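# Move loaded cart through a door into the yellow bay

## Task

Push the utility cart through the self-closing door into the other room and leave it parked in the yellow bay, with all four wheels fully inside the tape and none touching it. The copy-paper case must sit in the cart's top tray with no part overhanging its edges. At the end the door must be closed. Either robot or both may be used, and neither robot may fall over or be left leaning.

## Robot and tools

ROBOTS. Two identical Hello Robot Stretch 4 units, r1 and r2, each with one arm. Each has an omni-wheel base, a lift riding a vertical mast, a telescoping arm that reaches forward, a wrist with yaw, pitch and roll, and a two-finger gripper. Height is about 1.6 m; the base edge lies within 0.23 m of the base origin.

FRAMES. Base frame: origin on the floor below the base centre, x ahead, y to the left, z up, in metres. hand_pose is given in it (a point between the open fingertips; the printed value may be somewhat wrong). The odometry frame is where the base frame was at scene start. base_odometry only integrates wheel rotation, so slipping shows up as travel; its heading is in rad, left positive, -3.142 to 3.142. Each robot reports in its own frames, so where the robots are relative to each other comes only from images, lidar_m and wrist_depth_mm.

move. Top-level keys: "r1", "r2", "cameras", "blocking". blocking must be false or the call is refused; it returns within about 0.5 s while motion continues. Each robot key holds that robot's own object; a robot left out gets nothing new. Inside it:
- "base": exactly one of translate_m (straight drive, forward positive, -2 to 2 m), strafe_m (sideways, left positive, -2 to 2 m) or rotate_rad (spin in place, counter-clockwise positive, -3.2 to 3.2 rad). translate_m and strafe_m may be combined into one straight diagonal without turning. These are offsets, measured from where the base last reported itself, or from where it actually is when the command arrives if it was still moving.
- "joints": absolute targets by name. lift_m 0 to 1.2 (done within ±0.004); arm_m 0 to 0.55 (±0.004); wrist_yaw_rad -1.134 to 4.276 (0 straight ahead, positive leftward, 3.14 tucked back, above 3.4 it may hit the arm); wrist_pitch_rad -1.117 to 4.259 (0 horizontal, 1.57 pointing down); wrist_roll_rad -1.117 to 4.259 (0 fingers level, positive clockwise viewed from behind); gripper_m -0.038 to 0.141, the fingertip gap (error up to 0.015; -0.02 or less makes the fingers press together). Wrist tolerances ±0.02.
- "pace": slow, default, fast or max. Base tops 0.1/0.3/0.4/0.6 m/s and 1/2/3/4 rad/s; lift 0.15/0.3/0.4/0.5 m/s; arm 0.1/0.4/0.6/0.7 m/s; wrist 1.82 rad/s always. A raised lift (over 0.2) slows the base, down to 0.3 m/s and 1 rad/s at 1.2.
- "speeds": a per-joint top speed replacing pace, for lift_m, arm_m and the wrist joints, not gripper_m.
- "contact_limits": 0 to 1 for arm_m, lift_m, translate_m, strafe_m, rotate_rad, sent next to that same command; default 0.5. A base limit stays in force until the next action naming base. Even at 0 the arm needs 15-40 N to stop; for a gentle press use 0 and aim 1-3 mm past contact. With a payload, keep the lift limit at least 0.3 for 2 kg and 0.15 for 1 kg.
- "end_of_arm": "enable_torque", sent by itself, re-powers limp wrist or gripper motors.
Joint targets outside the range are clipped and noted; other out-of-range values are refused; unknown keys make the call invalid. One action lasts at most 15 s; a motion is cut off after 14 s (time_out). A new move overrides only the targets it names.

wait: seconds 0 to 10; returns early once a commanded robot comes to rest. wait(0) shows the line "earlier move". stop: brakes all running motions and re-brakes slack wheels. zoom_image: camera plus region [x0, y0, x1, y1] in pixels from the top-left, at most 504 by 504, on a camera included in the latest images. finished_scene: scene number 1 or 2; irreversible, so confirm the cart, paper and door are all correct first, since the result must hold with no robot help. cameras lists which views to return; omitted or ["all"] means all, [] means none.

RESULTS. "move: r1 done; r2 time_out" reports each moved robot. Robots under "as last shown" were not commanded and repeat old values. Status words: moving, done (wheels turned as commanded, even if slipping), off_target, contact_stop (the blocked part goes slack), time_out, limit_stop_at_own_body, limit_stop_at_tilt (lean above 6 degrees; lift, arm and wheels go slack), torque_fault. on_its_own reports uncommanded behaviour. lidar_m: 12 distances in 30-degree sectors, first straight ahead and going counter-clockwise; "-" is nothing seen or under 0.25 m. wrist_depth_mm: 7x7 grid in mm, 100 to 2000. base_tilt in degrees, forward and right positive. turned_by_wheels versus turned_by_imu differing by over 0.1 rad in one move hints at a collision or slip. motor_effort is percent of maximum with peak in brackets; servo_current in mA. Gripper readings never prove a grip; for a grip send a gap more than 0.015 under the object's width.

AVOID. Any firm contact between the two robots, including a gripper closing on the other's fingers; a base touching the other robot must not drive on. Travel differs up to 3 cm per metre between robots, which strains a shared load. Carrying over 1 kg with arm_m above 0.2 while driving or turning risks tipping, worse at fast pace. Watch self-collision zones (low lift with gripper over base, tilted-up and rolled wrist). Avoid drops, slams, hard hits and shoves. A refused call or an unrequested stop cancels later move, wait and finished_scene calls in the same reply. Loose objects may be nudged occasionally.

Each tool is called after ">>>" as a command line: name --argument value for each argument, lists and objects as JSON in quotes; but a table of rows of numbers goes row by row, as --pt "numbers of a row", without its own name.

## Session

>>> wait --seconds 0

Scene clock: 0.00 s.
r1.base_odometry: x=+0.000 y=+0.000 heading=+0.000
r1.turned_by_wheels: +0.000
r1.turned_by_imu: +0.000
r1.base_tilt: forward=-1.6 right=+1.3
r1.lidar_m: 1.92 2.25 3.81 1.93 0.97 0.84 0.83 0.93 0.77 0.76 0.93 1.59
r1.base_status: not commanded
r1.joint_positions: lift_m=+0.127 arm_m=+0.000 wrist_yaw_rad=+3.089 wrist_pitch_rad=+0.002 wrist_roll_rad=+0.000 gripper_m=+0.056
r1.joint_status: not commanded
r1.measured_speeds: all 0
r1.motor_effort: lift_m=+20 arm_m=-4 wheel_0=+0 wheel_1=+1 wheel_2=+1
r1.servo_current: wrist_yaw_rad=39 wrist_pitch_rad=46 wrist_roll_rad=65 gripper_m=39
r1.hand_pose: x=-0.1125 y=+0.1024 z=+0.3046 quat_wxyz=(+0.026, -0.001, +0.000, +1.000) (m; r1's base frame)
r1.wrist_depth_mm: 137 138 - - - - - / 113 139 - - - - - / 117 140 224 - - - - / 137 161 - - - - - / - - - - - - - / - - 191 - 187 - - / 842 759 750 788 788 732 768
r2.base_odometry: x=+0.000 y=+0.000 heading=+0.000
r2.turned_by_wheels: +0.000
r2.turned_by_imu: +0.000
r2.base_tilt: forward=-0.6 right=+0.1
r2.lidar_m: 2.02 1.45 1.40 1.49 2.01 2.22 2.34 3.17 1.60 3.62 2.59 2.46
r2.base_status: not commanded
r2.joint_positions: lift_m=+0.295 arm_m=+0.000 wrist_yaw_rad=+3.133 wrist_pitch_rad=+0.002 wrist_roll_rad=+0.000 gripper_m=+0.056
r2.joint_status: not commanded
r2.measured_speeds: all 0
r2.motor_effort: lift_m=+18 arm_m=-4 wheel_0=+0 wheel_1=-1 wheel_2=+0
r2.servo_current: wrist_yaw_rad=46 wrist_pitch_rad=39 wrist_roll_rad=46 gripper_m=59
r2.hand_pose: x=-0.1167 y=+0.0898 z=+0.4727 quat_wxyz=(+0.004, -0.001, +0.000, +1.000) (m; r2's base frame)
r2.wrist_depth_mm: - 140 - - - - - / - 126 150 - - - - / - 130 185 - - - - / 144 143 272 - - - - / 229 - - - - - - / 226 1576 196 1576 190 1618 1464 / 226 1060 1138 - - 1025 1060
pictures: r1_head_camera, r1_head_left_camera, r1_head_right_camera, r1_wrist_camera, r2_head_camera, r2_head_left_camera, r2_head_right_camera, r2_wrist_camera
Images, in order (width x height): r1_head_camera 420x560, r1_head_left_camera 420x672, r1_head_right_camera 420x672, r1_wrist_camera 616x392, r2_head_camera 420x560, r2_head_left_camera 420x672, r2_head_right_camera 420x672, r2_wrist_camera 616x392.

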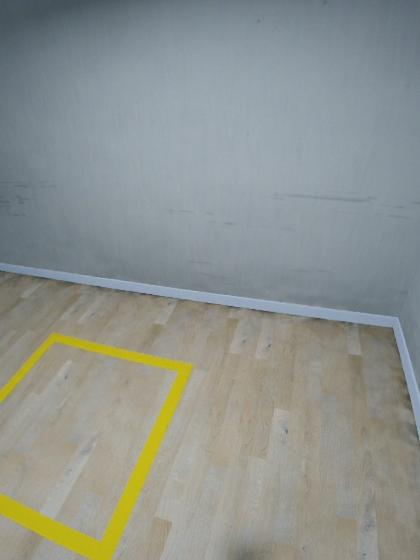

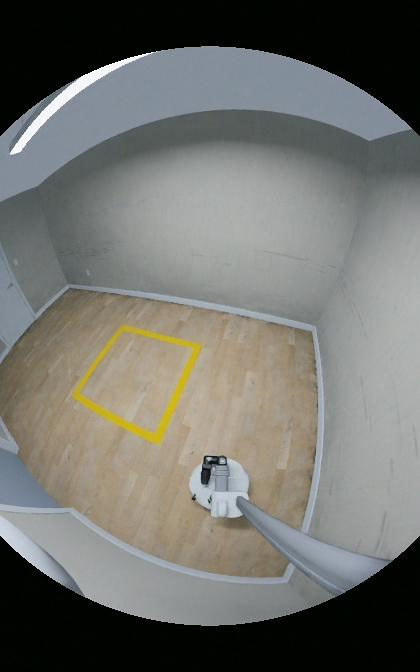

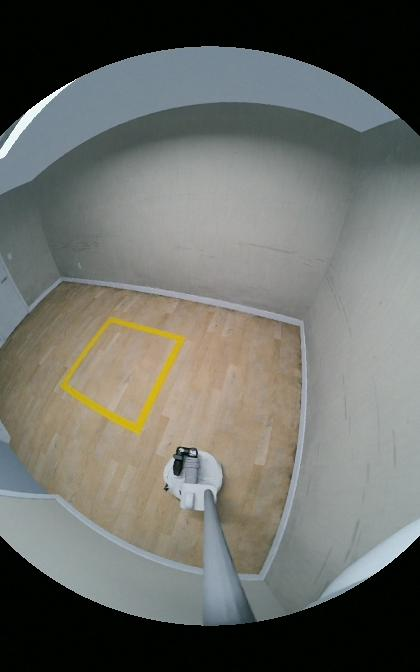

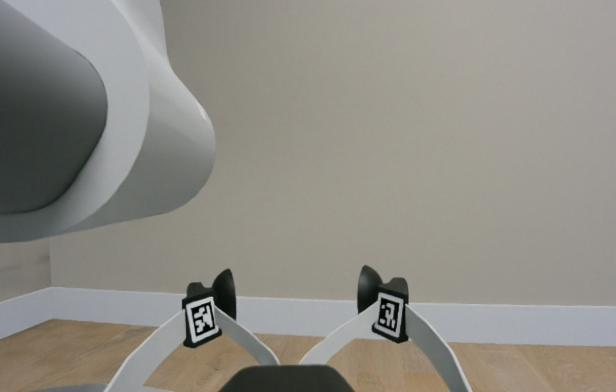

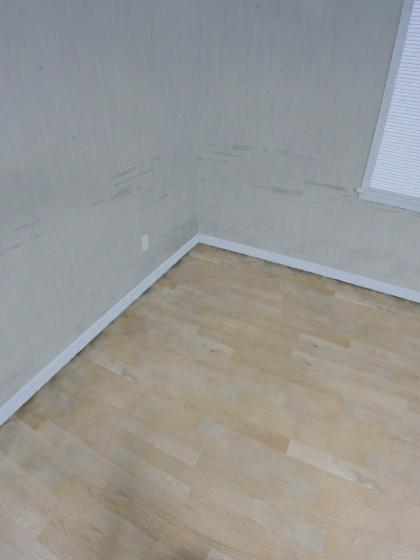

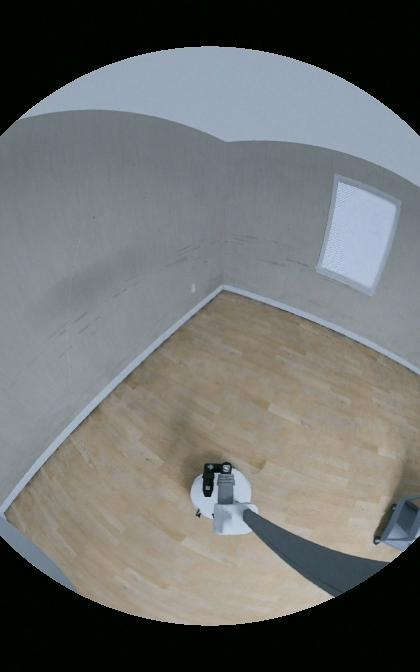

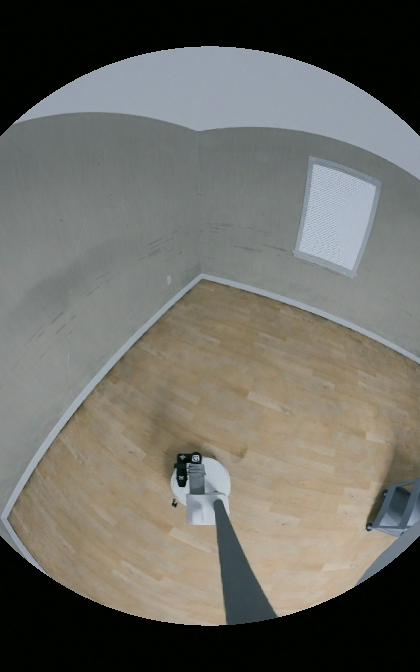

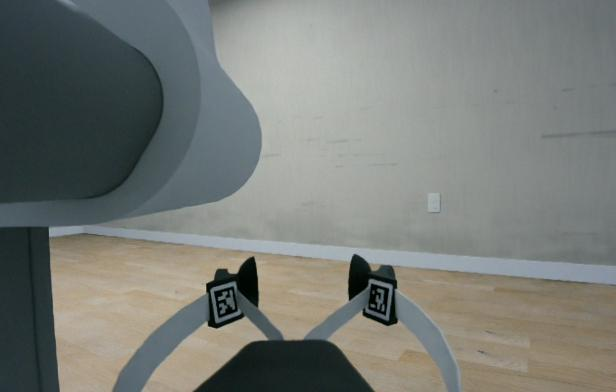

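>>> move --r1 '{"base":{"rotate_rad":1.57},"pace":"fast"}' --r2 '{"base":{"rotate_rad":-1.57},"pace":"fast"}' --blocking false --cameras '[]'

>>> wait --seconds 3 --cameras '[]'

>>> wait --seconds 1

Scene clock: 4.27 s.
move: r1 moving; r2 moving
r1.base_odometry: x=+0.000 y=+0.000 heading=+0.378
r1.turned_by_wheels: +0.378
r1.turned_by_imu: +0.379
r1.base_tilt: forward=-1.6 right=+1.2
r1.lidar_m: 2.06 3.10 2.42 1.11 0.86 0.81 0.91 0.78 0.78 0.85 1.27 1.93
r1.base_status: rotate_rad moving
r1.joint_positions: lift_m=+0.127 arm_m=+0.000 wrist_yaw_rad=+3.089 wrist_pitch_rad=+0.002 wrist_roll_rad=+0.000 gripper_m=+0.056
r1.joint_status: not commanded
r1.measured_speeds: translate_m=+0.000 strafe_m=+0.000 rotate_rad=+1.458 lift_m=+0.000 arm_m=+0.000 wrist_yaw_rad=+0.000 wrist_pitch_rad=+0.000 wrist_roll_rad=+0.000
r1.motor_effort: lift_m=+20(20) arm_m=-4(4) wheel_0=-9(10) wheel_1=-8(10) wheel_2=-9(9)
r1.servo_current: wrist_yaw_rad=59(59) wrist_pitch_rad=39(46) wrist_roll_rad=46(59) gripper_m=39(39)
r1.hand_pose: x=-0.1125 y=+0.1024 z=+0.3046 quat_wxyz=(+0.026, -0.001, +0.000, +1.000) (m; r1's base frame)
r1.wrist_depth_mm: 136 138 - - - - - / 113 139 - - - - - / 118 140 229 - - - - / 137 161 - - - - - / - - - - - - - / - 991 190 - 187 - - / 778 750 750 798 750 699 -
r2.base_odometry: x=+0.000 y=+0.000 heading=-0.378
r2.turned_by_wheels: -0.378
r2.turned_by_imu: -0.366
r2.base_tilt: forward=-0.7 right=+0.1
r2.lidar_m: 2.47 1.77 1.43 1.38 1.56 2.26 2.24 2.48 3.79 1.63 3.18 2.52
r2.base_status: rotate_rad moving
r2.joint_positions: lift_m=+0.295 arm_m=+0.000 wrist_yaw_rad=+3.133 wrist_pitch_rad=+0.002 wrist_roll_rad=+0.000 gripper_m=+0.056
r2.joint_status: not commanded
r2.measured_speeds: translate_m=+0.000 strafe_m=-0.001 rotate_rad=-1.461 lift_m=+0.000 arm_m=+0.000 wrist_yaw_rad=+0.000 wrist_pitch_rad=+0.000 wrist_roll_rad=+0.000
r2.motor_effort: lift_m=+18(18) arm_m=-4(4) wheel_0=+9(10) wheel_1=+10(12) wheel_2=+11(12)
r2.servo_current: wrist_yaw_rad=33(52) wrist_pitch_rad=39(46) wrist_roll_rad=52(52) gripper_m=39(59)
r2.hand_pose: x=-0.1167 y=+0.0898 z=+0.4727 quat_wxyz=(+0.004, -0.001, +0.000, +1.000) (m; r2's base frame)
r2.wrist_depth_mm: - 141 - - - - - / - 127 150 - - - - / - 130 184 - - - - / 144 143 272 - - - - / 229 - - - - - - / 227 1576 196 1576 190 1661 1464 / 226 1060 1138 - - 1060 1060
pictures: none
No camera images: "cameras" was empty.

Scene clock: 5.50 s.
earlier move: r1 done; r2 done
r1.base_odometry: x=+0.000 y=+0.000 heading=+1.570
r1.turned_by_wheels: +1.192
r1.turned_by_imu: +1.199
r1.base_tilt: forward=-1.6 right=+1.3
r1.lidar_m: 1.99 1.02 0.84 0.84 0.91 0.77 0.77 0.90 1.55 1.94 2.22 3.78
r1.base_status: done
r1.joint_positions: lift_m=+0.127 arm_m=+0.000 wrist_yaw_rad=+3.089 wrist_pitch_rad=+0.002 wrist_roll_rad=+0.000 gripper_m=+0.056
r1.joint_status: not commanded
r1.measured_speeds: all 0
r1.motor_effort: lift_m=+20(20) arm_m=-4(4) wheel_0=-1(11) wheel_1=-1(10) wheel_2=+1(10)
r1.servo_current: wrist_yaw_rad=59(59) wrist_pitch_rad=46(52) wrist_roll_rad=39(65) gripper_m=39(46)
r1.hand_pose: x=-0.1125 y=+0.1024 z=+0.3046 quat_wxyz=(+0.026, -0.001, +0.000, +1.000) (m; r1's base frame)
r1.wrist_depth_mm: 136 138 - - - - - / 113 139 - - - - - / 117 140 229 - - - - / 137 162 - - - - - / - - - - - - - / - - 190 - 187 - - / 842 750 759 143 741 699 759
r2.base_odometry: x=+0.000 y=+0.000 heading=-1.569
r2.turned_by_wheels: -1.192
r2.turned_by_imu: -1.160
r2.base_tilt: forward=-0.7 right=+0.1
r2.lidar_m: 3.54 2.57 2.49 1.99 1.47 1.40 1.48 2.02 2.21 2.36 3.20 1.60
r2.base_status: done
r2.joint_positions: lift_m=+0.295 arm_m=+0.000 wrist_yaw_rad=+3.133 wrist_pitch_rad=+0.002 wrist_roll_rad=+0.000 gripper_m=+0.056
r2.joint_status: not commanded
r2.measured_speeds: all 0
r2.motor_effort: lift_m=+18(18) arm_m=-4(4) wheel_0=+2(13) wheel_1=+1(14) wheel_2=+2(12)
r2.servo_current: wrist_yaw_rad=46(59) wrist_pitch_rad=46(46) wrist_roll_rad=46(52) gripper_m=52(59)
r2.hand_pose: x=-0.1167 y=+0.0898 z=+0.4727 quat_wxyz=(+0.004, -0.001, +0.000, +1.000) (m; r2's base frame)
r2.wrist_depth_mm: - 141 - - - - - / - 126 142 - - - - / - 129 184 - - - - / 144 144 229 - - - - / 229 - - - - - - / 228 1618 196 1308 190 - - / 226 1060 1160 - - 1025 1042
wait: 1.23 of 3 s (r1 and r2 have come to rest)
pictures: none
No camera images: "cameras" was empty.

Scene clock: 6.50 s.
r1.base_odometry: x=+0.000 y=+0.000 heading=+1.570
r1.turned_by_wheels: +0.000
r1.turned_by_imu: +0.000
r1.base_tilt: forward=-1.6 right=+1.3
r1.lidar_m: 1.99 1.01 0.83 0.84 0.94 0.78 0.78 0.89 1.59 1.94 2.21 3.75
r1.base_status: done
r1.joint_positions: lift_m=+0.127 arm_m=+0.000 wrist_yaw_rad=+3.089 wrist_pitch_rad=+0.002 wrist_roll_rad=+0.000 gripper_m=+0.056
r1.joint_status: not commanded
r1.measured_speeds: all 0
r1.motor_effort: lift_m=+20(20) arm_m=-4(4) wheel_0=-1(11) wheel_1=-1(10) wheel_2=+1(10)
r1.servo_current: wrist_yaw_rad=59(59) wrist_pitch_rad=46(52) wrist_roll_rad=52(65) gripper_m=46(46)
r1.hand_pose: x=-0.1125 y=+0.1024 z=+0.3046 quat_wxyz=(+0.026, -0.001, +0.000, +1.000) (m; r1's base frame)
r1.wrist_depth_mm: 136 138 - - - - - / 113 139 - - - - - / 118 140 228 - - - - / 137 161 - - - - - / - - - - - - - / - - 190 - 187 - - / 854 741 750 143 750 699 759
r2.base_odometry: x=+0.000 y=+0.000 heading=-1.569
r2.turned_by_wheels: +0.000
r2.turned_by_imu: +0.000
r2.base_tilt: forward=-0.6 right=+0.1
r2.lidar_m: 3.54 2.57 2.47 1.99 1.47 1.41 1.48 2.06 2.21 2.32 3.23 1.63
r2.base_status: done
r2.joint_positions: lift_m=+0.295 arm_m=+0.000 wrist_yaw_rad=+3.133 wrist_pitch_rad=+0.002 wrist_roll_rad=+0.000 gripper_m=+0.056
r2.joint_status: not commanded
r2.measured_speeds: all 0
r2.motor_effort: lift_m=+18(18) arm_m=-4(4) wheel_0=+2(13) wheel_1=+2(14) wheel_2=+3(12)
r2.servo_current: wrist_yaw_rad=52(59) wrist_pitch_rad=39(46) wrist_roll_rad=46(52) gripper_m=52(59)
r2.hand_pose: x=-0.1167 y=+0.0898 z=+0.4727 quat_wxyz=(+0.004, -0.001, +0.000, +1.000) (m; r2's base frame)
r2.wrist_depth_mm: - 141 - - - - - / - 126 142 - - - - / - 130 184 - - - - / 144 143 228 - - - - / 230 - - - - - - / 227 1576 196 1308 190 - - / 225 1060 1182 - - 1042 1042
wait: 1.00 s; at rest by 0.27 s
pictures: r1_head_camera, r1_head_left_camera, r1_head_right_camera, r1_wrist_camera, r2_head_camera, r2_head_left_camera, r2_head_right_camera, r2_wrist_camera
Images, in order (width x height): r1_head_camera 420x560, r1_head_left_camera 420x672, r1_head_right_camera 420x672, r1_wrist_camera 616x392, r2_head_camera 420x560, r2_head_left_camera 420x672, r2_head_right_camera 420x672, r2_wrist_camera 616x392.

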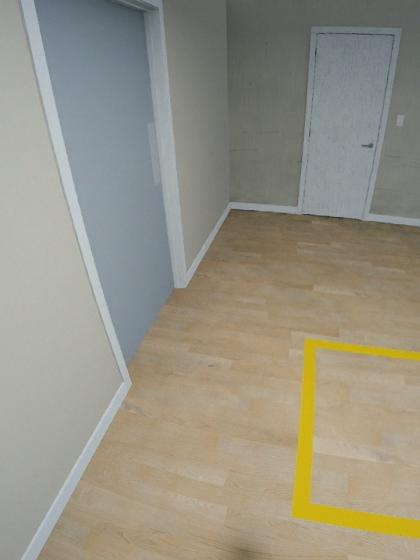

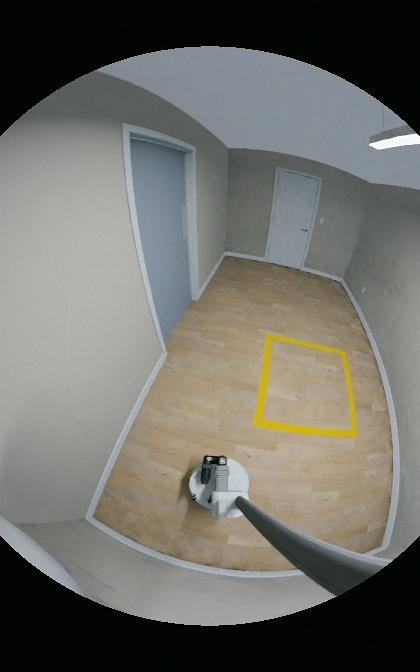

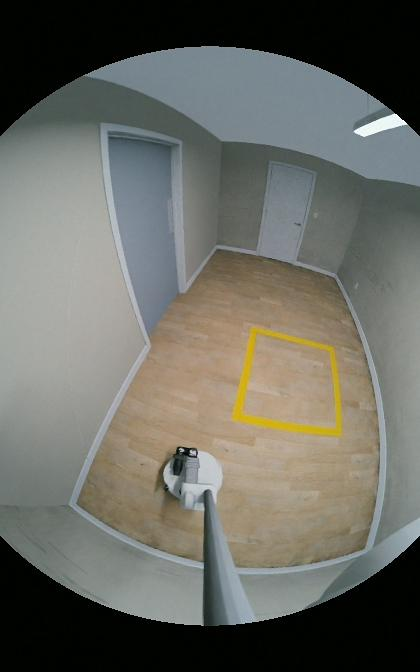

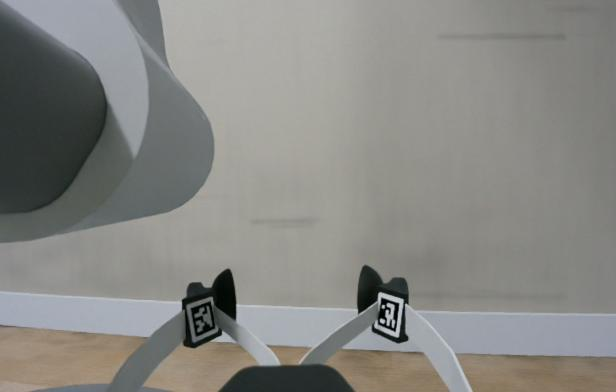

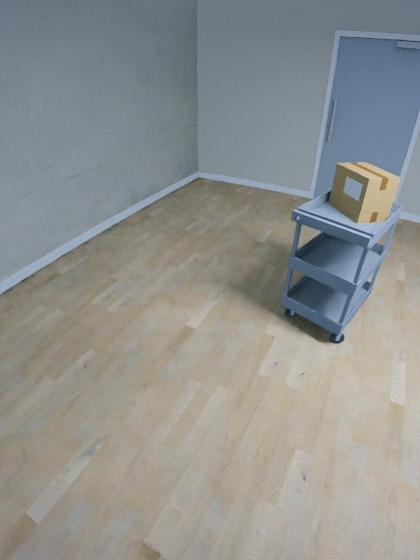

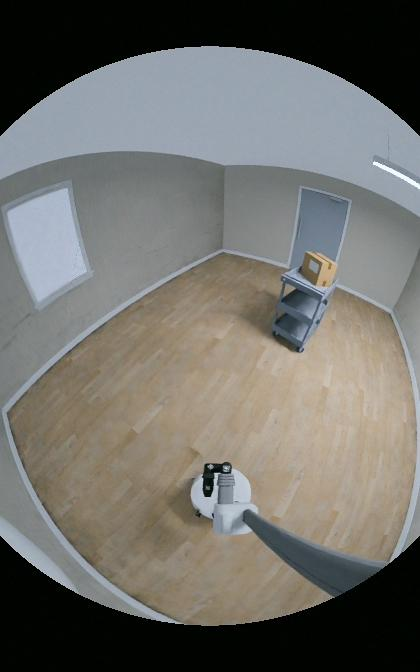

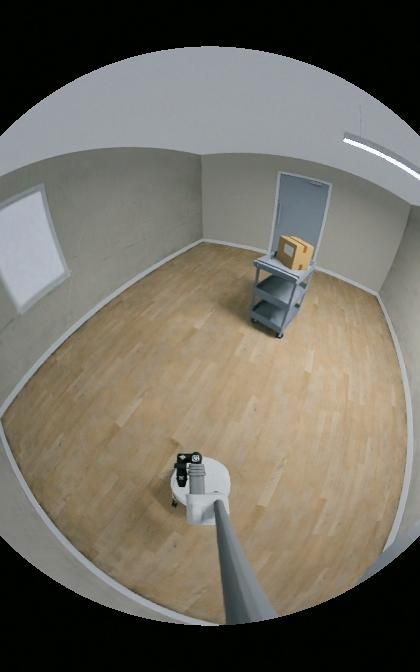

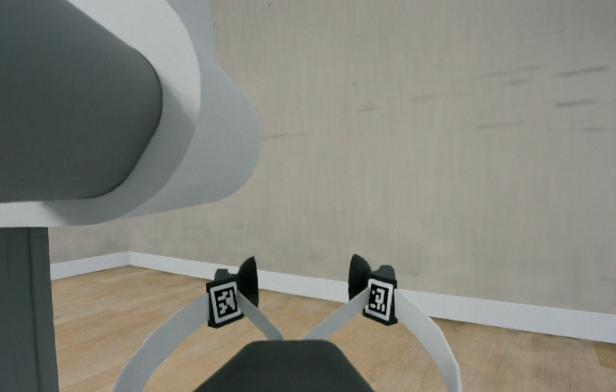

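>>> move --r1 '{"base":{"rotate_rad":-0.16},"joints":{"lift_m":0.6}}' --r2 '{"base":{"rotate_rad":-0.42},"joints":{"lift_m":0.6}}' --blocking false --cameras '[]'

>>> wait --seconds 3 --cameras '[]'

>>> wait --seconds 1 --cameras '["r1_head_camera","r1_head_left_camera","r2_head_camera","r2_head_left_camera"]'

>>> zoom_image --camera "r2_head_camera" --region '[150, 20, 400, 360]'

Scene clock: 44.80 s.
move: r1 moving; r2 moving
r1.base_odometry: x=+0.000 y=+0.000 heading=+1.414
r1.turned_by_wheels: -0.156
r1.turned_by_imu: -0.157
r1.base_tilt: forward=-1.6 right=+1.3
r1.lidar_m: 2.55 1.12 0.87 0.82 0.92 0.79 0.77 0.83 1.26 1.93 2.05 3.02
r1.base_status: rotate_rad moving
r1.joint_positions: lift_m=+0.164 arm_m=+0.000 wrist_yaw_rad=+3.089 wrist_pitch_rad=+0.002 wrist_roll_rad=+0.000 gripper_m=+0.056
r1.joint_status: lift_m moving
r1.measured_speeds: translate_m=+0.000 strafe_m=+0.001 rotate_rad=-0.163 lift_m=+0.146 arm_m=+0.000 wrist_yaw_rad=+0.000 wrist_pitch_rad=+0.000 wrist_roll_rad=+0.000
r1.motor_effort: lift_m=+28(28) arm_m=-4(4) wheel_0=+2(7) wheel_1=+2(7) wheel_2=+3(6)
r1.servo_current: wrist_yaw_rad=59(65) wrist_pitch_rad=46(52) wrist_roll_rad=33(59) gripper_m=39(46)
r1.hand_pose: x=-0.1125 y=+0.1024 z=+0.3421 quat_wxyz=(+0.026, -0.001, +0.000, +1.000) (m; r1's base frame)
r1.wrist_depth_mm: 136 138 - - - - - / 113 139 - - - - - / 118 140 229 - - - - / 137 162 - - - - - / - - - - - - - / - - 190 - 188 - - / 854 164 768 143 809 759 842
r2.base_odometry: x=+0.000 y=+0.000 heading=-1.818
r2.turned_by_wheels: -0.249
r2.turned_by_imu: -0.241
r2.base_tilt: forward=-0.7 right=+0.1
r2.lidar_m: 1.67 2.88 2.47 2.53 1.63 1.42 1.40 1.67 2.21 2.24 2.66 1.61
r2.base_status: rotate_rad moving
r2.joint_positions: lift_m=+0.333 arm_m=+0.000 wrist_yaw_rad=+3.133 wrist_pitch_rad=+0.002 wrist_roll_rad=+0.000 gripper_m=+0.056
r2.joint_status: lift_m moving
r2.measured_speeds: translate_m=-0.002 strafe_m=+0.000 rotate_rad=-0.891 lift_m=+0.146 arm_m=+0.000 wrist_yaw_rad=+0.000 wrist_pitch_rad=+0.000 wrist_roll_rad=+0.000
r2.motor_effort: lift_m=+22(25) arm_m=-4(4) wheel_0=+7(10) wheel_1=+8(10) wheel_2=+8(10)
r2.servo_current: wrist_yaw_rad=52(59) wrist_pitch_rad=39(46) wrist_roll_rad=46(52) gripper_m=46(52)
r2.hand_pose: x=-0.1167 y=+0.0898 z=+0.5103 quat_wxyz=(+0.004, -0.001, +0.000, +1.000) (m; r2's base frame)
r2.wrist_depth_mm: - 141 - - - - - / - 127 141 - - - - / - 130 185 - - - - / 144 143 207 - - - - / 229 - - - - - - / 227 1708 192 171 190 - - / 227 1138 1205 - - 1098 1118
pictures: none
No camera images: "cameras" was empty.

Scene clock: 46.60 s.
earlier move: r1 moving; r2 done
r1.base_odometry: x=+0.000 y=+0.000 heading=+1.410
r1.turned_by_wheels: -0.004
r1.turned_by_imu: -0.004
r1.base_tilt: forward=-1.6 right=+1.3
r1.lidar_m: 2.56 1.14 0.87 0.84 0.92 0.79 0.77 0.83 1.25 1.92 2.08 3.02
r1.base_status: done
r1.joint_positions: lift_m=+0.588 arm_m=+0.000 wrist_yaw_rad=+3.089 wrist_pitch_rad=+0.002 wrist_roll_rad=+0.000 gripper_m=+0.056
r1.joint_status: lift_m moving
r1.measured_speeds: translate_m=+0.000 strafe_m=+0.000 rotate_rad=+0.000 lift_m=+0.087 arm_m=+0.000 wrist_yaw_rad=+0.000 wrist_pitch_rad=+0.000 wrist_roll_rad=+0.000
r1.motor_effort: lift_m=+25(29) arm_m=-4(4) wheel_0=+3(7) wheel_1=+0(7) wheel_2=+0(6)
r1.servo_current: wrist_yaw_rad=52(72) wrist_pitch_rad=46(52) wrist_roll_rad=52(65) gripper_m=39(52)
r1.hand_pose: x=-0.1125 y=+0.1024 z=+0.7659 quat_wxyz=(+0.026, -0.001, +0.000, +1.000) (m; r1's base frame)
r1.wrist_depth_mm: 137 138 - - - - - / 113 140 - - - - - / 118 139 229 - - - - / 137 161 - - - - - / - - - - - - - / - - 190 - 187 - - / - 140 - 137 - - -
r2.base_odometry: x=+0.000 y=+0.000 heading=-1.988
r2.turned_by_wheels: -0.170
r2.turned_by_imu: -0.166
r2.base_tilt: forward=-0.6 right=+0.0
r2.lidar_m: 1.61 3.24 2.52 2.47 1.82 1.43 1.40 1.55 2.27 2.21 2.42 3.64
r2.base_status: done
r2.joint_positions: lift_m=+0.600 arm_m=+0.000 wrist_yaw_rad=+3.133 wrist_pitch_rad=+0.002 wrist_roll_rad=+0.000 gripper_m=+0.056
r2.joint_status: all done
r2.measured_speeds: all 0
r2.motor_effort: lift_m=+21(25) arm_m=-4(4) wheel_0=+3(10) wheel_1=+4(10) wheel_2=+5(10)
r2.servo_current: wrist_yaw_rad=52(65) wrist_pitch_rad=33(46) wrist_roll_rad=46(59) gripper_m=52(52)
r2.hand_pose: x=-0.1167 y=+0.0898 z=+0.7775 quat_wxyz=(+0.004, -0.001, +0.000, +1.000) (m; r2's base frame)
r2.wrist_depth_mm: - 140 - - - - - / - 126 141 - - - - / - 129 184 - - - - / 144 143 217 - - - - / 220 - - - - - - / 220 - 189 - 189 - - / 224 124 - - - - -
wait: 1.80 of 3 s (r2 has come to rest)
pictures: none
No camera images: "cameras" was empty.

Scene clock: 47.17 s.
earlier move: r1 done
r1.base_odometry: x=+0.000 y=+0.000 heading=+1.410
r1.turned_by_wheels: +0.000
r1.turned_by_imu: +0.000
r1.base_tilt: forward=-1.6 right=+1.2
r1.lidar_m: 2.57 1.13 0.86 0.84 0.91 0.80 0.76 0.83 1.24 1.92 2.06 2.99
r1.base_status: done
r1.joint_positions: lift_m=+0.599 arm_m=+0.000 wrist_yaw_rad=+3.089 wrist_pitch_rad=+0.002 wrist_roll_rad=+0.000 gripper_m=+0.056
r1.joint_status: all done
r1.measured_speeds: all 0
r1.motor_effort: lift_m=+25(29) arm_m=-4(4) wheel_0=+2(7) wheel_1=-1(7) wheel_2=+0(6)
r1.servo_current: wrist_yaw_rad=52(72) wrist_pitch_rad=46(52) wrist_roll_rad=46(65) gripper_m=39(52)
r1.hand_pose: x=-0.1125 y=+0.1024 z=+0.7771 quat_wxyz=(+0.026, -0.001, +0.000, +1.000) (m; r1's base frame)
r1.wrist_depth_mm: 136 139 - - - - - / 113 139 - - - - - / 117 140 229 - - - - / 137 161 - - - - - / - - - - - - - / - - 190 - 187 - - / - 141 - 137 - - -
r2.base_odometry: x=+0.000 y=+0.000 heading=-1.988
r2.turned_by_wheels: +0.000
r2.turned_by_imu: +0.000
r2.base_tilt: forward=-0.7 right=+0.0
r2.lidar_m: 1.62 3.20 2.51 2.51 1.83 1.43 1.40 1.54 2.26 2.21 2.42 3.61
r2.base_status: done
r2.joint_positions: lift_m=+0.600 arm_m=+0.000 wrist_yaw_rad=+3.133 wrist_pitch_rad=+0.002 wrist_roll_rad=+0.000 gripper_m=+0.056
r2.joint_status: all done
r2.measured_speeds: all 0
r2.motor_effort: lift_m=+21(25) arm_m=-4(4) wheel_0=+3(10) wheel_1=+4(10) wheel_2=+5(10)
r2.servo_current: wrist_yaw_rad=39(65) wrist_pitch_rad=39(46) wrist_roll_rad=52(59) gripper_m=46(52)
r2.hand_pose: x=-0.1167 y=+0.0898 z=+0.7775 quat_wxyz=(+0.004, -0.001, +0.000, +1.000) (m; r2's base frame)
r2.wrist_depth_mm: - 140 - - - - - / - 126 142 - - - - / - 129 185 - - - - / 144 143 217 - - - - / 220 - - - - - - / 219 - 189 - 189 - - / 225 125 - - - - -
wait: 0.57 of 1 s (r1 has come to rest)
pictures: r1_head_camera, r1_head_left_camera, r2_head_camera, r2_head_left_camera
Images, in order (width x height): r1_head_camera 420x560, r1_head_left_camera 420x672, r2_head_camera 420x560, r2_head_left_camera 420x672.

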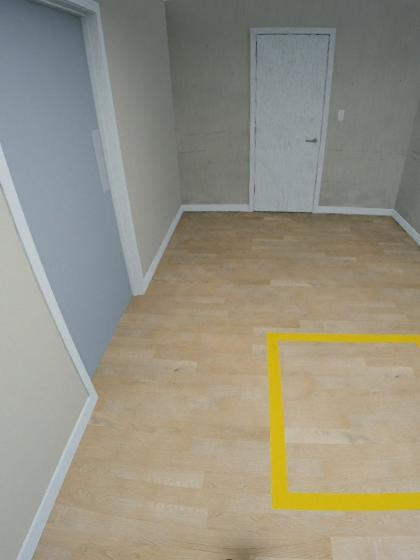

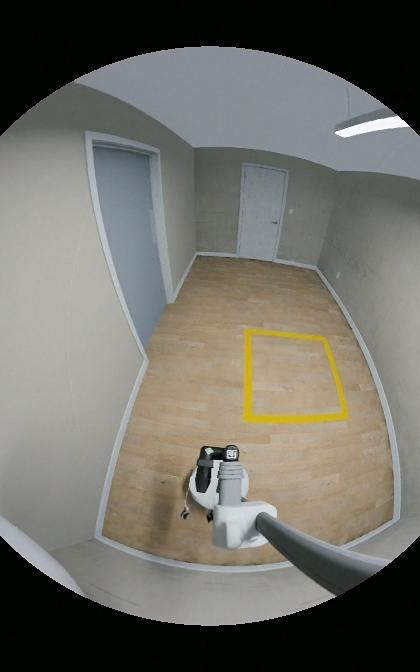

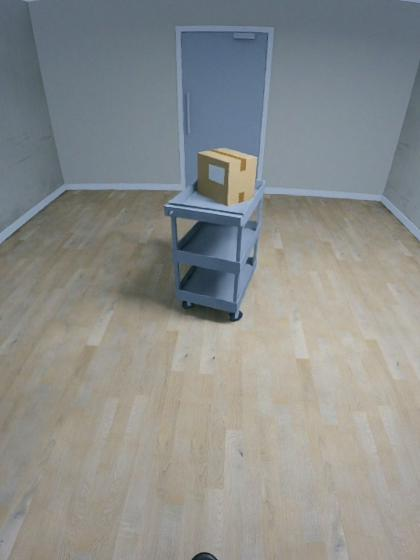

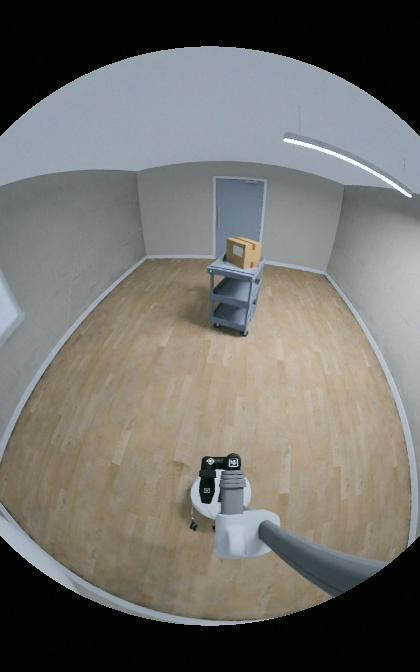

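Scaled by 1.482 from the camera's 420x560 image, which has a finer 1200x1600 frame.

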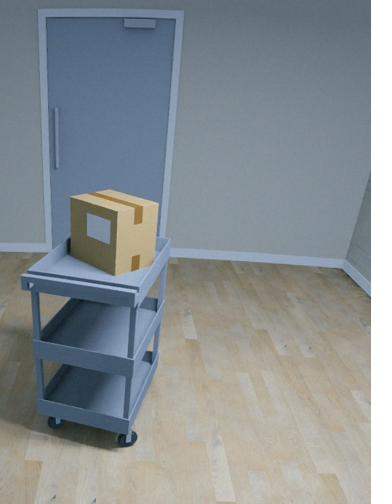

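>>> move --r1 '{"base":{"translate_m":1.0},"joints":{"lift_m":0.85,"wrist_yaw_rad":1.57}}' --r2 '{"base":{"translate_m":0.4},"joints":{"wrist_yaw_rad":0,"wrist_pitch_rad":0.6,"lift_m":0.9}}' --blocking false --cameras '[]'

>>> wait --seconds 5 --cameras '[]'

>>> wait --seconds 3 --cameras '["r1_head_left_camera","r1_wrist_camera","r2_head_camera","r2_wrist_camera"]'

Scene clock: 75.27 s.
move: r1 moving; r2 moving
r1.base_odometry: x=+0.005 y=+0.031 heading=+1.410
r1.turned_by_wheels: +0.000
r1.turned_by_imu: +0.000
r1.base_tilt: forward=-1.6 right=+1.3
r1.lidar_m: 2.56 1.11 0.87 0.84 0.90 0.82 0.80 0.87 1.31 1.93 2.06 3.00
r1.base_status: translate_m moving
r1.joint_positions: lift_m=+0.637 arm_m=+0.000 wrist_yaw_rad=+2.503 wrist_pitch_rad=+0.002 wrist_roll_rad=+0.000 gripper_m=+0.056
r1.joint_status: lift_m moving; wrist_yaw_rad moving
r1.measured_speeds: translate_m=+0.122 strafe_m=+0.000 rotate_rad=-0.001 lift_m=+0.146 arm_m=+0.000 wrist_yaw_rad=-1.819 wrist_pitch_rad=+0.000 wrist_roll_rad=+0.000
r1.motor_effort: lift_m=+27(28) arm_m=-4(4) wheel_0=+6(7) wheel_1=+4(7) wheel_2=-8(10)
r1.servo_current: wrist_yaw_rad=104(117) wrist_pitch_rad=46(52) wrist_roll_rad=46(78) gripper_m=46(52)
r1.hand_pose: x=-0.0085 y=+0.2421 z=+0.8150 quat_wxyz=(+0.314, -0.001, +0.000, +0.949) (m; r1's base frame)
r1.wrist_depth_mm: - - - - - - - / - - - - - - - / - - - - - - - / - - - - - - - / - - - - - - - / - - 189 - 188 - - / - 140 - 137 - - -
r2.base_odometry: x=-0.013 y=-0.028 heading=-1.988
r2.turned_by_wheels: +0.000
r2.turned_by_imu: +0.001
r2.base_tilt: forward=-0.7 right=+0.1
r2.lidar_m: 1.56 3.24 2.52 2.49 1.86 1.47 1.43 1.58 2.26 2.23 2.42 3.67
r2.base_status: translate_m moving
r2.joint_positions: lift_m=+0.638 arm_m=+0.000 wrist_yaw_rad=+2.570 wrist_pitch_rad=+0.527 wrist_roll_rad=+0.000 gripper_m=+0.056
r2.joint_status: lift_m moving; wrist_yaw_rad moving; wrist_pitch_rad moving
r2.measured_speeds: translate_m=+0.121 strafe_m=-0.002 rotate_rad=+0.001 lift_m=+0.146 arm_m=+0.000 wrist_yaw_rad=-1.737 wrist_pitch_rad=+1.082 wrist_roll_rad=+0.000
r2.motor_effort: lift_m=+18(25) arm_m=-4(4) wheel_0=+8(11) wheel_1=+7(9) wheel_2=-12(13)
r2.servo_current: wrist_yaw_rad=85(182) wrist_pitch_rad=59(117) wrist_roll_rad=46(59) gripper_m=46(59)
r2.hand_pose: x=+0.0086 y=+0.2083 z=+0.6708 quat_wxyz=(+0.272, -0.250, +0.073, +0.926) (m; r2's base frame)
r2.wrist_depth_mm: - - - - - - - / - - - - - - - / - - - - - - - / - 1537 1576 1618 1576 1576 1537 / 1336 1308 1308 1308 1281 1255 1229 / 1098 1098 196 1060 190 1078 1025 / 960 931 917 - - 904 904
pictures: none
No camera images: "cameras" was empty.

Scene clock: 77.60 s.
earlier move: r1 moving; r2 done
r1.base_odometry: x=+0.107 y=+0.662 heading=+1.410
r1.turned_by_wheels: +0.000
r1.turned_by_imu: +0.000
r1.base_tilt: forward=-1.6 right=+1.3
r1.lidar_m: 2.44 1.19 0.80 0.77 0.85 1.26 1.43 1.56 2.05 1.98 2.12 3.09
r1.base_status: translate_m moving
r1.joint_positions: lift_m=+0.850 arm_m=+0.000 wrist_yaw_rad=+1.573 wrist_pitch_rad=+0.002 wrist_roll_rad=+0.000 gripper_m=+0.056
r1.joint_status: all done
r1.measured_speeds: translate_m=+0.300 strafe_m=+0.000 rotate_rad=-0.003 lift_m=+0.000 arm_m=+0.000 wrist_yaw_rad=+0.000 wrist_pitch_rad=+0.000 wrist_roll_rad=+0.000
r1.motor_effort: lift_m=+24(30) arm_m=-4(4) wheel_0=+4(8) wheel_1=+3(7) wheel_2=-6(10)
r1.servo_current: wrist_yaw_rad=52(117) wrist_pitch_rad=46(52) wrist_roll_rad=52(78) gripper_m=52(52)
r1.hand_pose: x=+0.2578 y=+0.2886 z=+1.0271 quat_wxyz=(+0.706, -0.001, +0.001, +0.708) (m; r1's base frame)
r1.wrist_depth_mm: - - - - 723 - - / - - - - 732 - - / - - - - 715 - - / - - - - 723 - - / - - - - 723 - - / - - 191 - 187 - - / - 141 - 137 723 - -
r2.base_odometry: x=-0.162 y=-0.366 heading=-1.988
r2.turned_by_wheels: +0.000
r2.turned_by_imu: +0.000
r2.base_tilt: forward=-0.6 right=+0.1
r2.lidar_m: 1.21 3.12 2.52 2.44 2.30 1.86 1.80 1.97 2.31 2.26 2.50 1.81
r2.base_status: done
r2.joint_positions: lift_m=+0.900 arm_m=+0.000 wrist_yaw_rad=+0.003 wrist_pitch_rad=+0.599 wrist_roll_rad=+0.000 gripper_m=+0.056
r2.joint_status: all done
r2.measured_speeds: all 0
r2.motor_effort: lift_m=+21(25) arm_m=-4(4) wheel_0=+1(11) wheel_1=+4(9) wheel_2=-4(14)
r2.servo_current: wrist_yaw_rad=52(182) wrist_pitch_rad=39(117) wrist_roll_rad=46(59) gripper_m=52(59)
r2.hand_pose: x=+0.4094 y=-0.0867 z=+0.9155 quat_wxyz=(+0.956, +0.000, +0.295, +0.001) (m; r2's base frame)
r2.wrist_depth_mm: - - - 1255 1205 - - / - - - - - - - / - - - - - - - / 1863 1808 1863 - 1708 1808 1708 / 1537 1499 1537 1537 1499 1499 1430 / 1308 1281 196 1281 190 1281 1229 / 1160 1160 1160 - - 1098 1118
wait: 2.33 of 5 s (r2 has come to rest)
pictures: none
No camera images: "cameras" was empty.

Scene clock: 79.60 s.
earlier move: r1 done
r1.base_odometry: x=+0.160 y=+0.987 heading=+1.410
r1.turned_by_wheels: +0.000
r1.turned_by_imu: +0.000
r1.base_tilt: forward=-1.6 right=+1.3
r1.lidar_m: 2.36 1.11 0.88 0.75 0.82 1.23 1.77 1.91 2.07 2.01 2.14 2.97
r1.base_status: done
r1.joint_positions: lift_m=+0.850 arm_m=+0.000 wrist_yaw_rad=+1.573 wrist_pitch_rad=+0.002 wrist_roll_rad=+0.000 gripper_m=+0.056
r1.joint_status: all done
r1.measured_speeds: all 0
r1.motor_effort: lift_m=+24(30) arm_m=-4(4) wheel_0=+2(8) wheel_1=+1(7) wheel_2=+2(10)
r1.servo_current: wrist_yaw_rad=46(117) wrist_pitch_rad=39(52) wrist_roll_rad=46(78) gripper_m=39(52)
r1.hand_pose: x=+0.2578 y=+0.2886 z=+1.0272 quat_wxyz=(+0.706, -0.001, +0.001, +0.708) (m; r1's base frame)
r1.wrist_depth_mm: - - 723 - - - - / - - 707 - - - - / - - 715 - - - - / - - 723 - - - - / - - 741 - - - - / - - 190 - 187 - - / - 141 699 136 - - -
r2.base_odometry: x=-0.162 y=-0.366 heading=-1.988
r2.turned_by_wheels: +0.000
r2.turned_by_imu: +0.000
r2.base_tilt: forward=-0.7 right=+0.1
r2.lidar_m: 1.22 3.18 2.50 2.44 2.34 1.84 1.81 1.96 2.34 2.26 2.46 1.81
r2.base_status: done
r2.joint_positions: lift_m=+0.900 arm_m=+0.000 wrist_yaw_rad=+0.003 wrist_pitch_rad=+0.599 wrist_roll_rad=+0.000 gripper_m=+0.056
r2.joint_status: all done
r2.measured_speeds: all 0
r2.motor_effort: lift_m=+21(25) arm_m=-4(4) wheel_0=+1(11) wheel_1=+4(9) wheel_2=-4(14)
r2.servo_current: wrist_yaw_rad=39(182) wrist_pitch_rad=39(117) wrist_roll_rad=52(59) gripper_m=46(59)
r2.hand_pose: x=+0.4094 y=-0.0867 z=+0.9155 quat_wxyz=(+0.956, +0.000, +0.295, +0.001) (m; r2's base frame)
r2.wrist_depth_mm: - - - 1205 1205 - - / - - - - - - - / - - - - - - - / 1863 1863 1863 - 1661 1756 1756 / 1537 1537 1537 1499 1464 1464 1464 / 1308 1308 196 1255 190 1281 1255 / 1160 1138 1160 - - 1098 1098
wait: 2.00 of 3 s (r1 has come to rest)
pictures: r1_head_left_camera, r1_wrist_camera, r2_head_camera, r2_wrist_camera
Images, in order (width x height): r1_head_left_camera 420x672, r1_wrist_camera 616x392, r2_head_camera 420x560, r2_wrist_camera 616x392.

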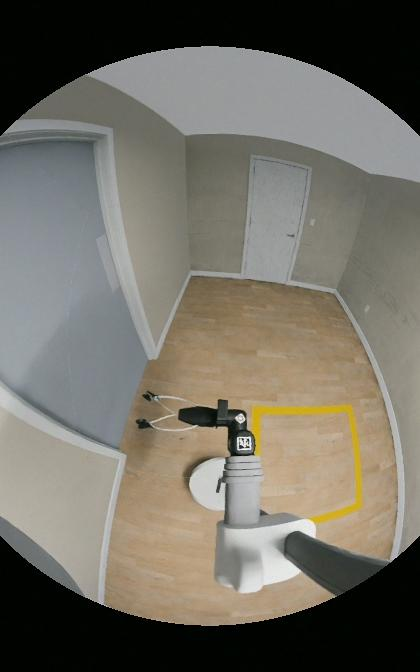

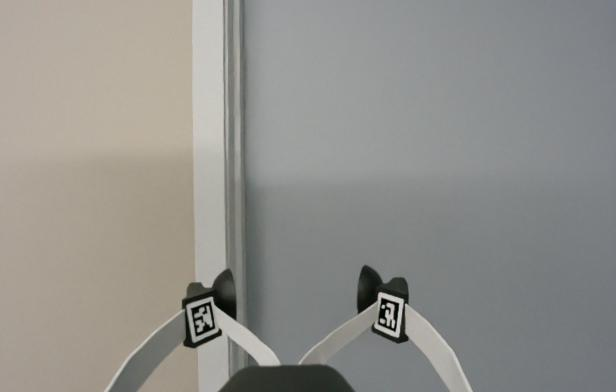

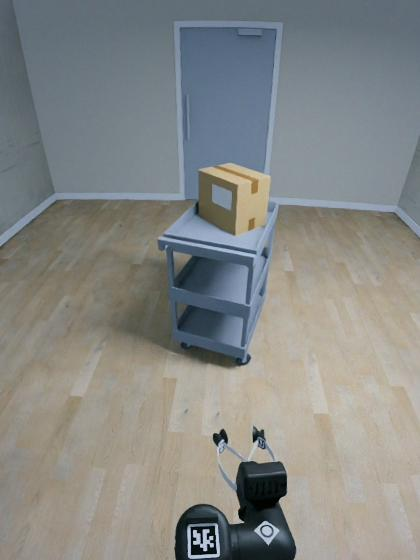

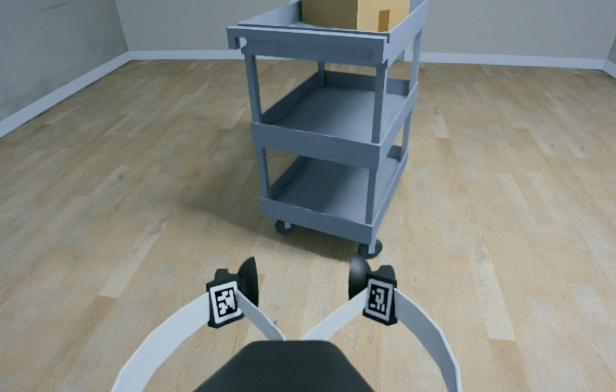

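>>> move --r1 '{"base":{"translate_m":0.42}}' --r2 '{"joints":{"lift_m":1.15,"wrist_pitch_rad":0.6}}' --blocking false --cameras '[]'

>>> wait --seconds 3 --cameras '[]'

>>> move --r1 '{"base":{"rotate_rad":1.57}}' --blocking false --cameras '["r2_head_camera","r2_wrist_camera"]'

>>> zoom_image --camera "r2_head_camera" --region '[140, 150, 300, 380]'

>>> zoom_image --camera "r2_wrist_camera" --region '[180, 0, 460, 290]'

Scene clock: 91.47 s.
move: r1 moving; r2 moving
r1.base_odometry: x=+0.165 y=+1.018 heading=+1.411
r1.turned_by_wheels: +0.000
r1.turned_by_imu: +0.000
r1.base_tilt: forward=-1.6 right=+1.2
r1.lidar_m: 2.34 1.14 0.86 0.74 0.83 1.21 1.79 1.93 2.07 2.03 2.12 2.98
r1.base_status: translate_m moving
r1.joint_positions: lift_m=+0.850 arm_m=+0.000 wrist_yaw_rad=+1.573 wrist_pitch_rad=+0.002 wrist_roll_rad=+0.000 gripper_m=+0.056
r1.joint_status: not commanded
r1.measured_speeds: translate_m=+0.121 strafe_m=-0.001 rotate_rad=-0.002 lift_m=+0.000 arm_m=+0.000 wrist_yaw_rad=+0.000 wrist_pitch_rad=+0.000 wrist_roll_rad=+0.000
r1.motor_effort: lift_m=+24(24) arm_m=-4(4) wheel_0=+8(8) wheel_1=+5(8) wheel_2=-9(9)
r1.servo_current: wrist_yaw_rad=46(65) wrist_pitch_rad=39(46) wrist_roll_rad=52(72) gripper_m=46(46)
r1.hand_pose: x=+0.2578 y=+0.2886 z=+1.0272 quat_wxyz=(+0.706, -0.001, +0.001, +0.708) (m; r1's base frame)
r1.wrist_depth_mm: - - 788 - - - - / - - 768 - - - - / - - 723 - - - - / - - 723 - - - - / - - 715 - - - - / - - 190 - 187 - - / - 141 707 136 - - -
r2.base_odometry: x=-0.162 y=-0.366 heading=-1.988
r2.turned_by_wheels: +0.000
r2.turned_by_imu: +0.000
r2.base_tilt: forward=-0.7 right=+0.1
r2.lidar_m: 1.19 3.16 2.50 2.43 2.33 1.82 1.80 1.97 2.31 2.27 2.49 1.80
r2.base_status: not commanded
r2.joint_positions: lift_m=+0.938 arm_m=+0.000 wrist_yaw_rad=+0.003 wrist_pitch_rad=+0.599 wrist_roll_rad=+0.000 gripper_m=+0.056
r2.joint_status: lift_m moving; wrist_pitch_rad moving
r2.measured_speeds: translate_m=+0.000 strafe_m=+0.000 rotate_rad=+0.000 lift_m=+0.146 arm_m=+0.000 wrist_yaw_rad=+0.000 wrist_pitch_rad=+0.000 wrist_roll_rad=+0.000
r2.motor_effort: lift_m=+25(27) arm_m=-4(4) wheel_0=+2(2) wheel_1=+4(4) wheel_2=-4(4)
r2.servo_current: wrist_yaw_rad=33(52) wrist_pitch_rad=52(78) wrist_roll_rad=52(59) gripper_m=46(52)
r2.hand_pose: x=+0.4094 y=-0.0867 z=+0.9534 quat_wxyz=(+0.956, +0.000, +0.295, +0.001) (m; r2's base frame)
r2.wrist_depth_mm: - - - 1281 1205 - - / - - - - - - - / - - - - - - - / 1983 1983 1863 - 1756 1808 1808 / 1618 1576 1576 1537 1537 1537 1499 / 1366 1336 195 1336 190 1308 1281 / 1182 1160 1160 - - 1138 1138
pictures: none
No camera images: "cameras" was empty.

Scene clock: 93.07 s.
earlier move: r1 moving; r2 done
r1.base_odometry: x=+0.222 y=+1.371 heading=+1.411
r1.turned_by_wheels: +0.000
r1.turned_by_imu: +0.000
r1.base_tilt: forward=-1.6 right=+1.3
r1.lidar_m: 2.26 1.02 0.83 0.81 0.77 1.18 2.13 2.33 2.11 2.05 2.20 2.60
r1.base_status: translate_m moving
r1.joint_positions: lift_m=+0.850 arm_m=+0.000 wrist_yaw_rad=+1.573 wrist_pitch_rad=+0.002 wrist_roll_rad=+0.000 gripper_m=+0.056
r1.joint_status: not commanded
r1.measured_speeds: translate_m=+0.128 strafe_m=+0.001 rotate_rad=-0.005 lift_m=+0.000 arm_m=+0.000 wrist_yaw_rad=+0.000 wrist_pitch_rad=+0.000 wrist_roll_rad=+0.000
r1.motor_effort: lift_m=+24(24) arm_m=-4(4) wheel_0=+3(9) wheel_1=+2(8) wheel_2=+0(10)
r1.servo_current: wrist_yaw_rad=65(78) wrist_pitch_rad=33(52) wrist_roll_rad=52(72) gripper_m=39(46)
r1.hand_pose: x=+0.2578 y=+0.2886 z=+1.0272 quat_wxyz=(+0.706, -0.001, +0.001, +0.708) (m; r1's base frame)
r1.wrist_depth_mm: 759 - - - - - 715 / 768 - - - - 741 723 / 768 - - - - 732 732 / 768 - - - - 732 723 / 768 - - - - 741 741 / 759 - 190 - 188 - 732 / 750 140 - 137 - - 707
r2.base_odometry: x=-0.162 y=-0.366 heading=-1.988
r2.turned_by_wheels: +0.000
r2.turned_by_imu: +0.000
r2.base_tilt: forward=-0.6 right=+0.1
r2.lidar_m: 1.20 3.16 2.48 2.44 2.33 1.84 1.81 1.97 2.29 2.27 2.48 1.80
r2.base_status: not commanded
r2.joint_positions: lift_m=+1.150 arm_m=+0.000 wrist_yaw_rad=+0.003 wrist_pitch_rad=+0.599 wrist_roll_rad=+0.000 gripper_m=+0.056
r2.joint_status: all done
r2.measured_speeds: all 0
r2.motor_effort: lift_m=+21(27) arm_m=-4(4) wheel_0=+2(2) wheel_1=+4(4) wheel_2=-4(4)
r2.servo_current: wrist_yaw_rad=46(59) wrist_pitch_rad=46(98) wrist_roll_rad=46(59) gripper_m=52(52)
r2.hand_pose: x=+0.4094 y=-0.0867 z=+1.1654 quat_wxyz=(+0.956, +0.000, +0.295, +0.001) (m; r2's base frame)
r2.wrist_depth_mm: - - - - - - - / - - - 1430 1336 - - / - - - 1255 - - - / - - - 1366 - - - / 1863 1921 1921 - 1808 1808 1756 / 1618 1576 196 1618 191 1576 1499 / 1464 1397 1430 - - 1366 1366
wait: 1.60 of 3 s (r2 has come to rest)
pictures: none
No camera images: "cameras" was empty.

Scene clock: 93.57 s.
earlier move: r1 done
move: r1 moving
r1.base_odometry: x=+0.225 y=+1.402 heading=+1.662
r1.turned_by_wheels: +0.252
r1.turned_by_imu: +0.252
r1.base_tilt: forward=-1.6 right=+1.3
r1.lidar_m: 1.34 0.89 0.80 0.78 0.90 1.74 2.20 2.33 2.06 2.07 2.51 2.51
r1.base_status: rotate_rad moving
r1.joint_positions: lift_m=+0.850 arm_m=+0.000 wrist_yaw_rad=+1.573 wrist_pitch_rad=+0.002 wrist_roll_rad=+0.000 gripper_m=+0.056
r1.joint_status: not commanded
r1.measured_speeds: translate_m=+0.003 strafe_m=+0.001 rotate_rad=+0.968 lift_m=+0.000 arm_m=+0.000 wrist_yaw_rad=+0.000 wrist_pitch_rad=+0.000 wrist_roll_rad=+0.000
r1.motor_effort: lift_m=+24(24) arm_m=-4(4) wheel_0=-11(11) wheel_1=-11(11) wheel_2=-2(5)
r1.servo_current: wrist_yaw_rad=46(59) wrist_pitch_rad=26(52) wrist_roll_rad=39(59) gripper_m=46(46)
r1.hand_pose: x=+0.2578 y=+0.2885 z=+1.0272 quat_wxyz=(+0.706, -0.001, +0.001, +0.708) (m; r1's base frame)
r1.wrist_depth_mm: - 788 - - - - - / 768 798 - - - - - / 768 809 - - - - - / 778 798 - - - - - / 768 788 - - - - - / 768 788 190 - 188 - - / - 163 - 137 - - -
r2: as last shown
r2.base_tilt: forward=-0.7 right=+0.0
r2.lidar_m: 1.22 3.18 2.50 2.43 2.34 1.83 1.81 1.94 2.32 2.27 2.49 1.81
r2.motor_effort: lift_m=+21(21) arm_m=-4(4) wheel_0=+2(2) wheel_1=+4(4) wheel_2=-4(4)
r2.servo_current: wrist_yaw_rad=39(52) wrist_pitch_rad=46(46) wrist_roll_rad=46(52) gripper_m=46(46)
r2.wrist_depth_mm: - - - - - - - / - - - 1397 1308 - - / - - - 1255 - - - / - - - 1397 - - - / 1863 1921 1863 - 1808 1808 1756 / 1618 1576 196 1576 192 1576 1499 / 1430 1366 1366 - - 1397 1336
pictures: r2_head_camera, r2_wrist_camera
Images, in order (width x height): r2_head_camera 420x560, r2_wrist_camera 616x392.

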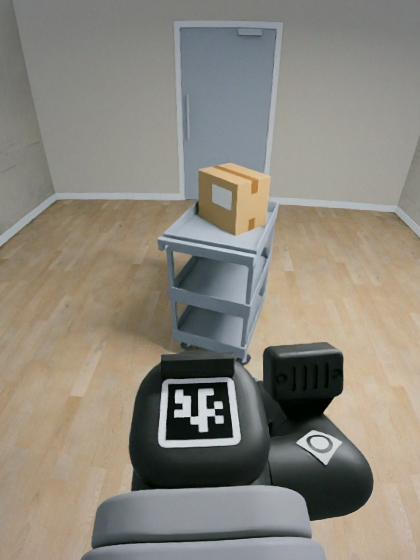

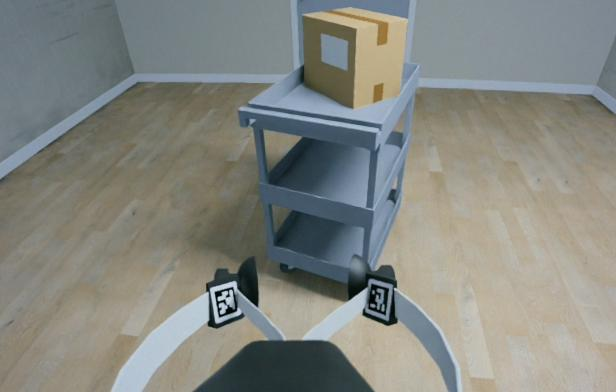

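Scaled by 2.191 from the camera's 420x560 image, which has a finer 1200x1600 frame.

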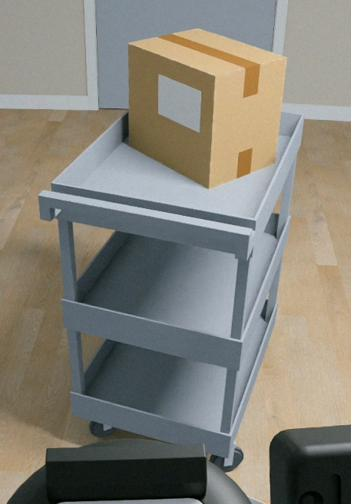

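Scaled by 1.738.

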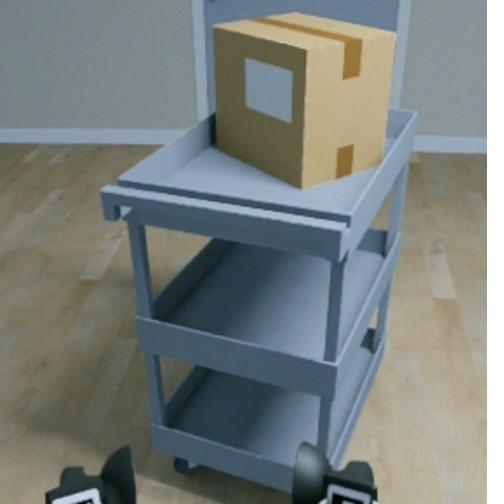

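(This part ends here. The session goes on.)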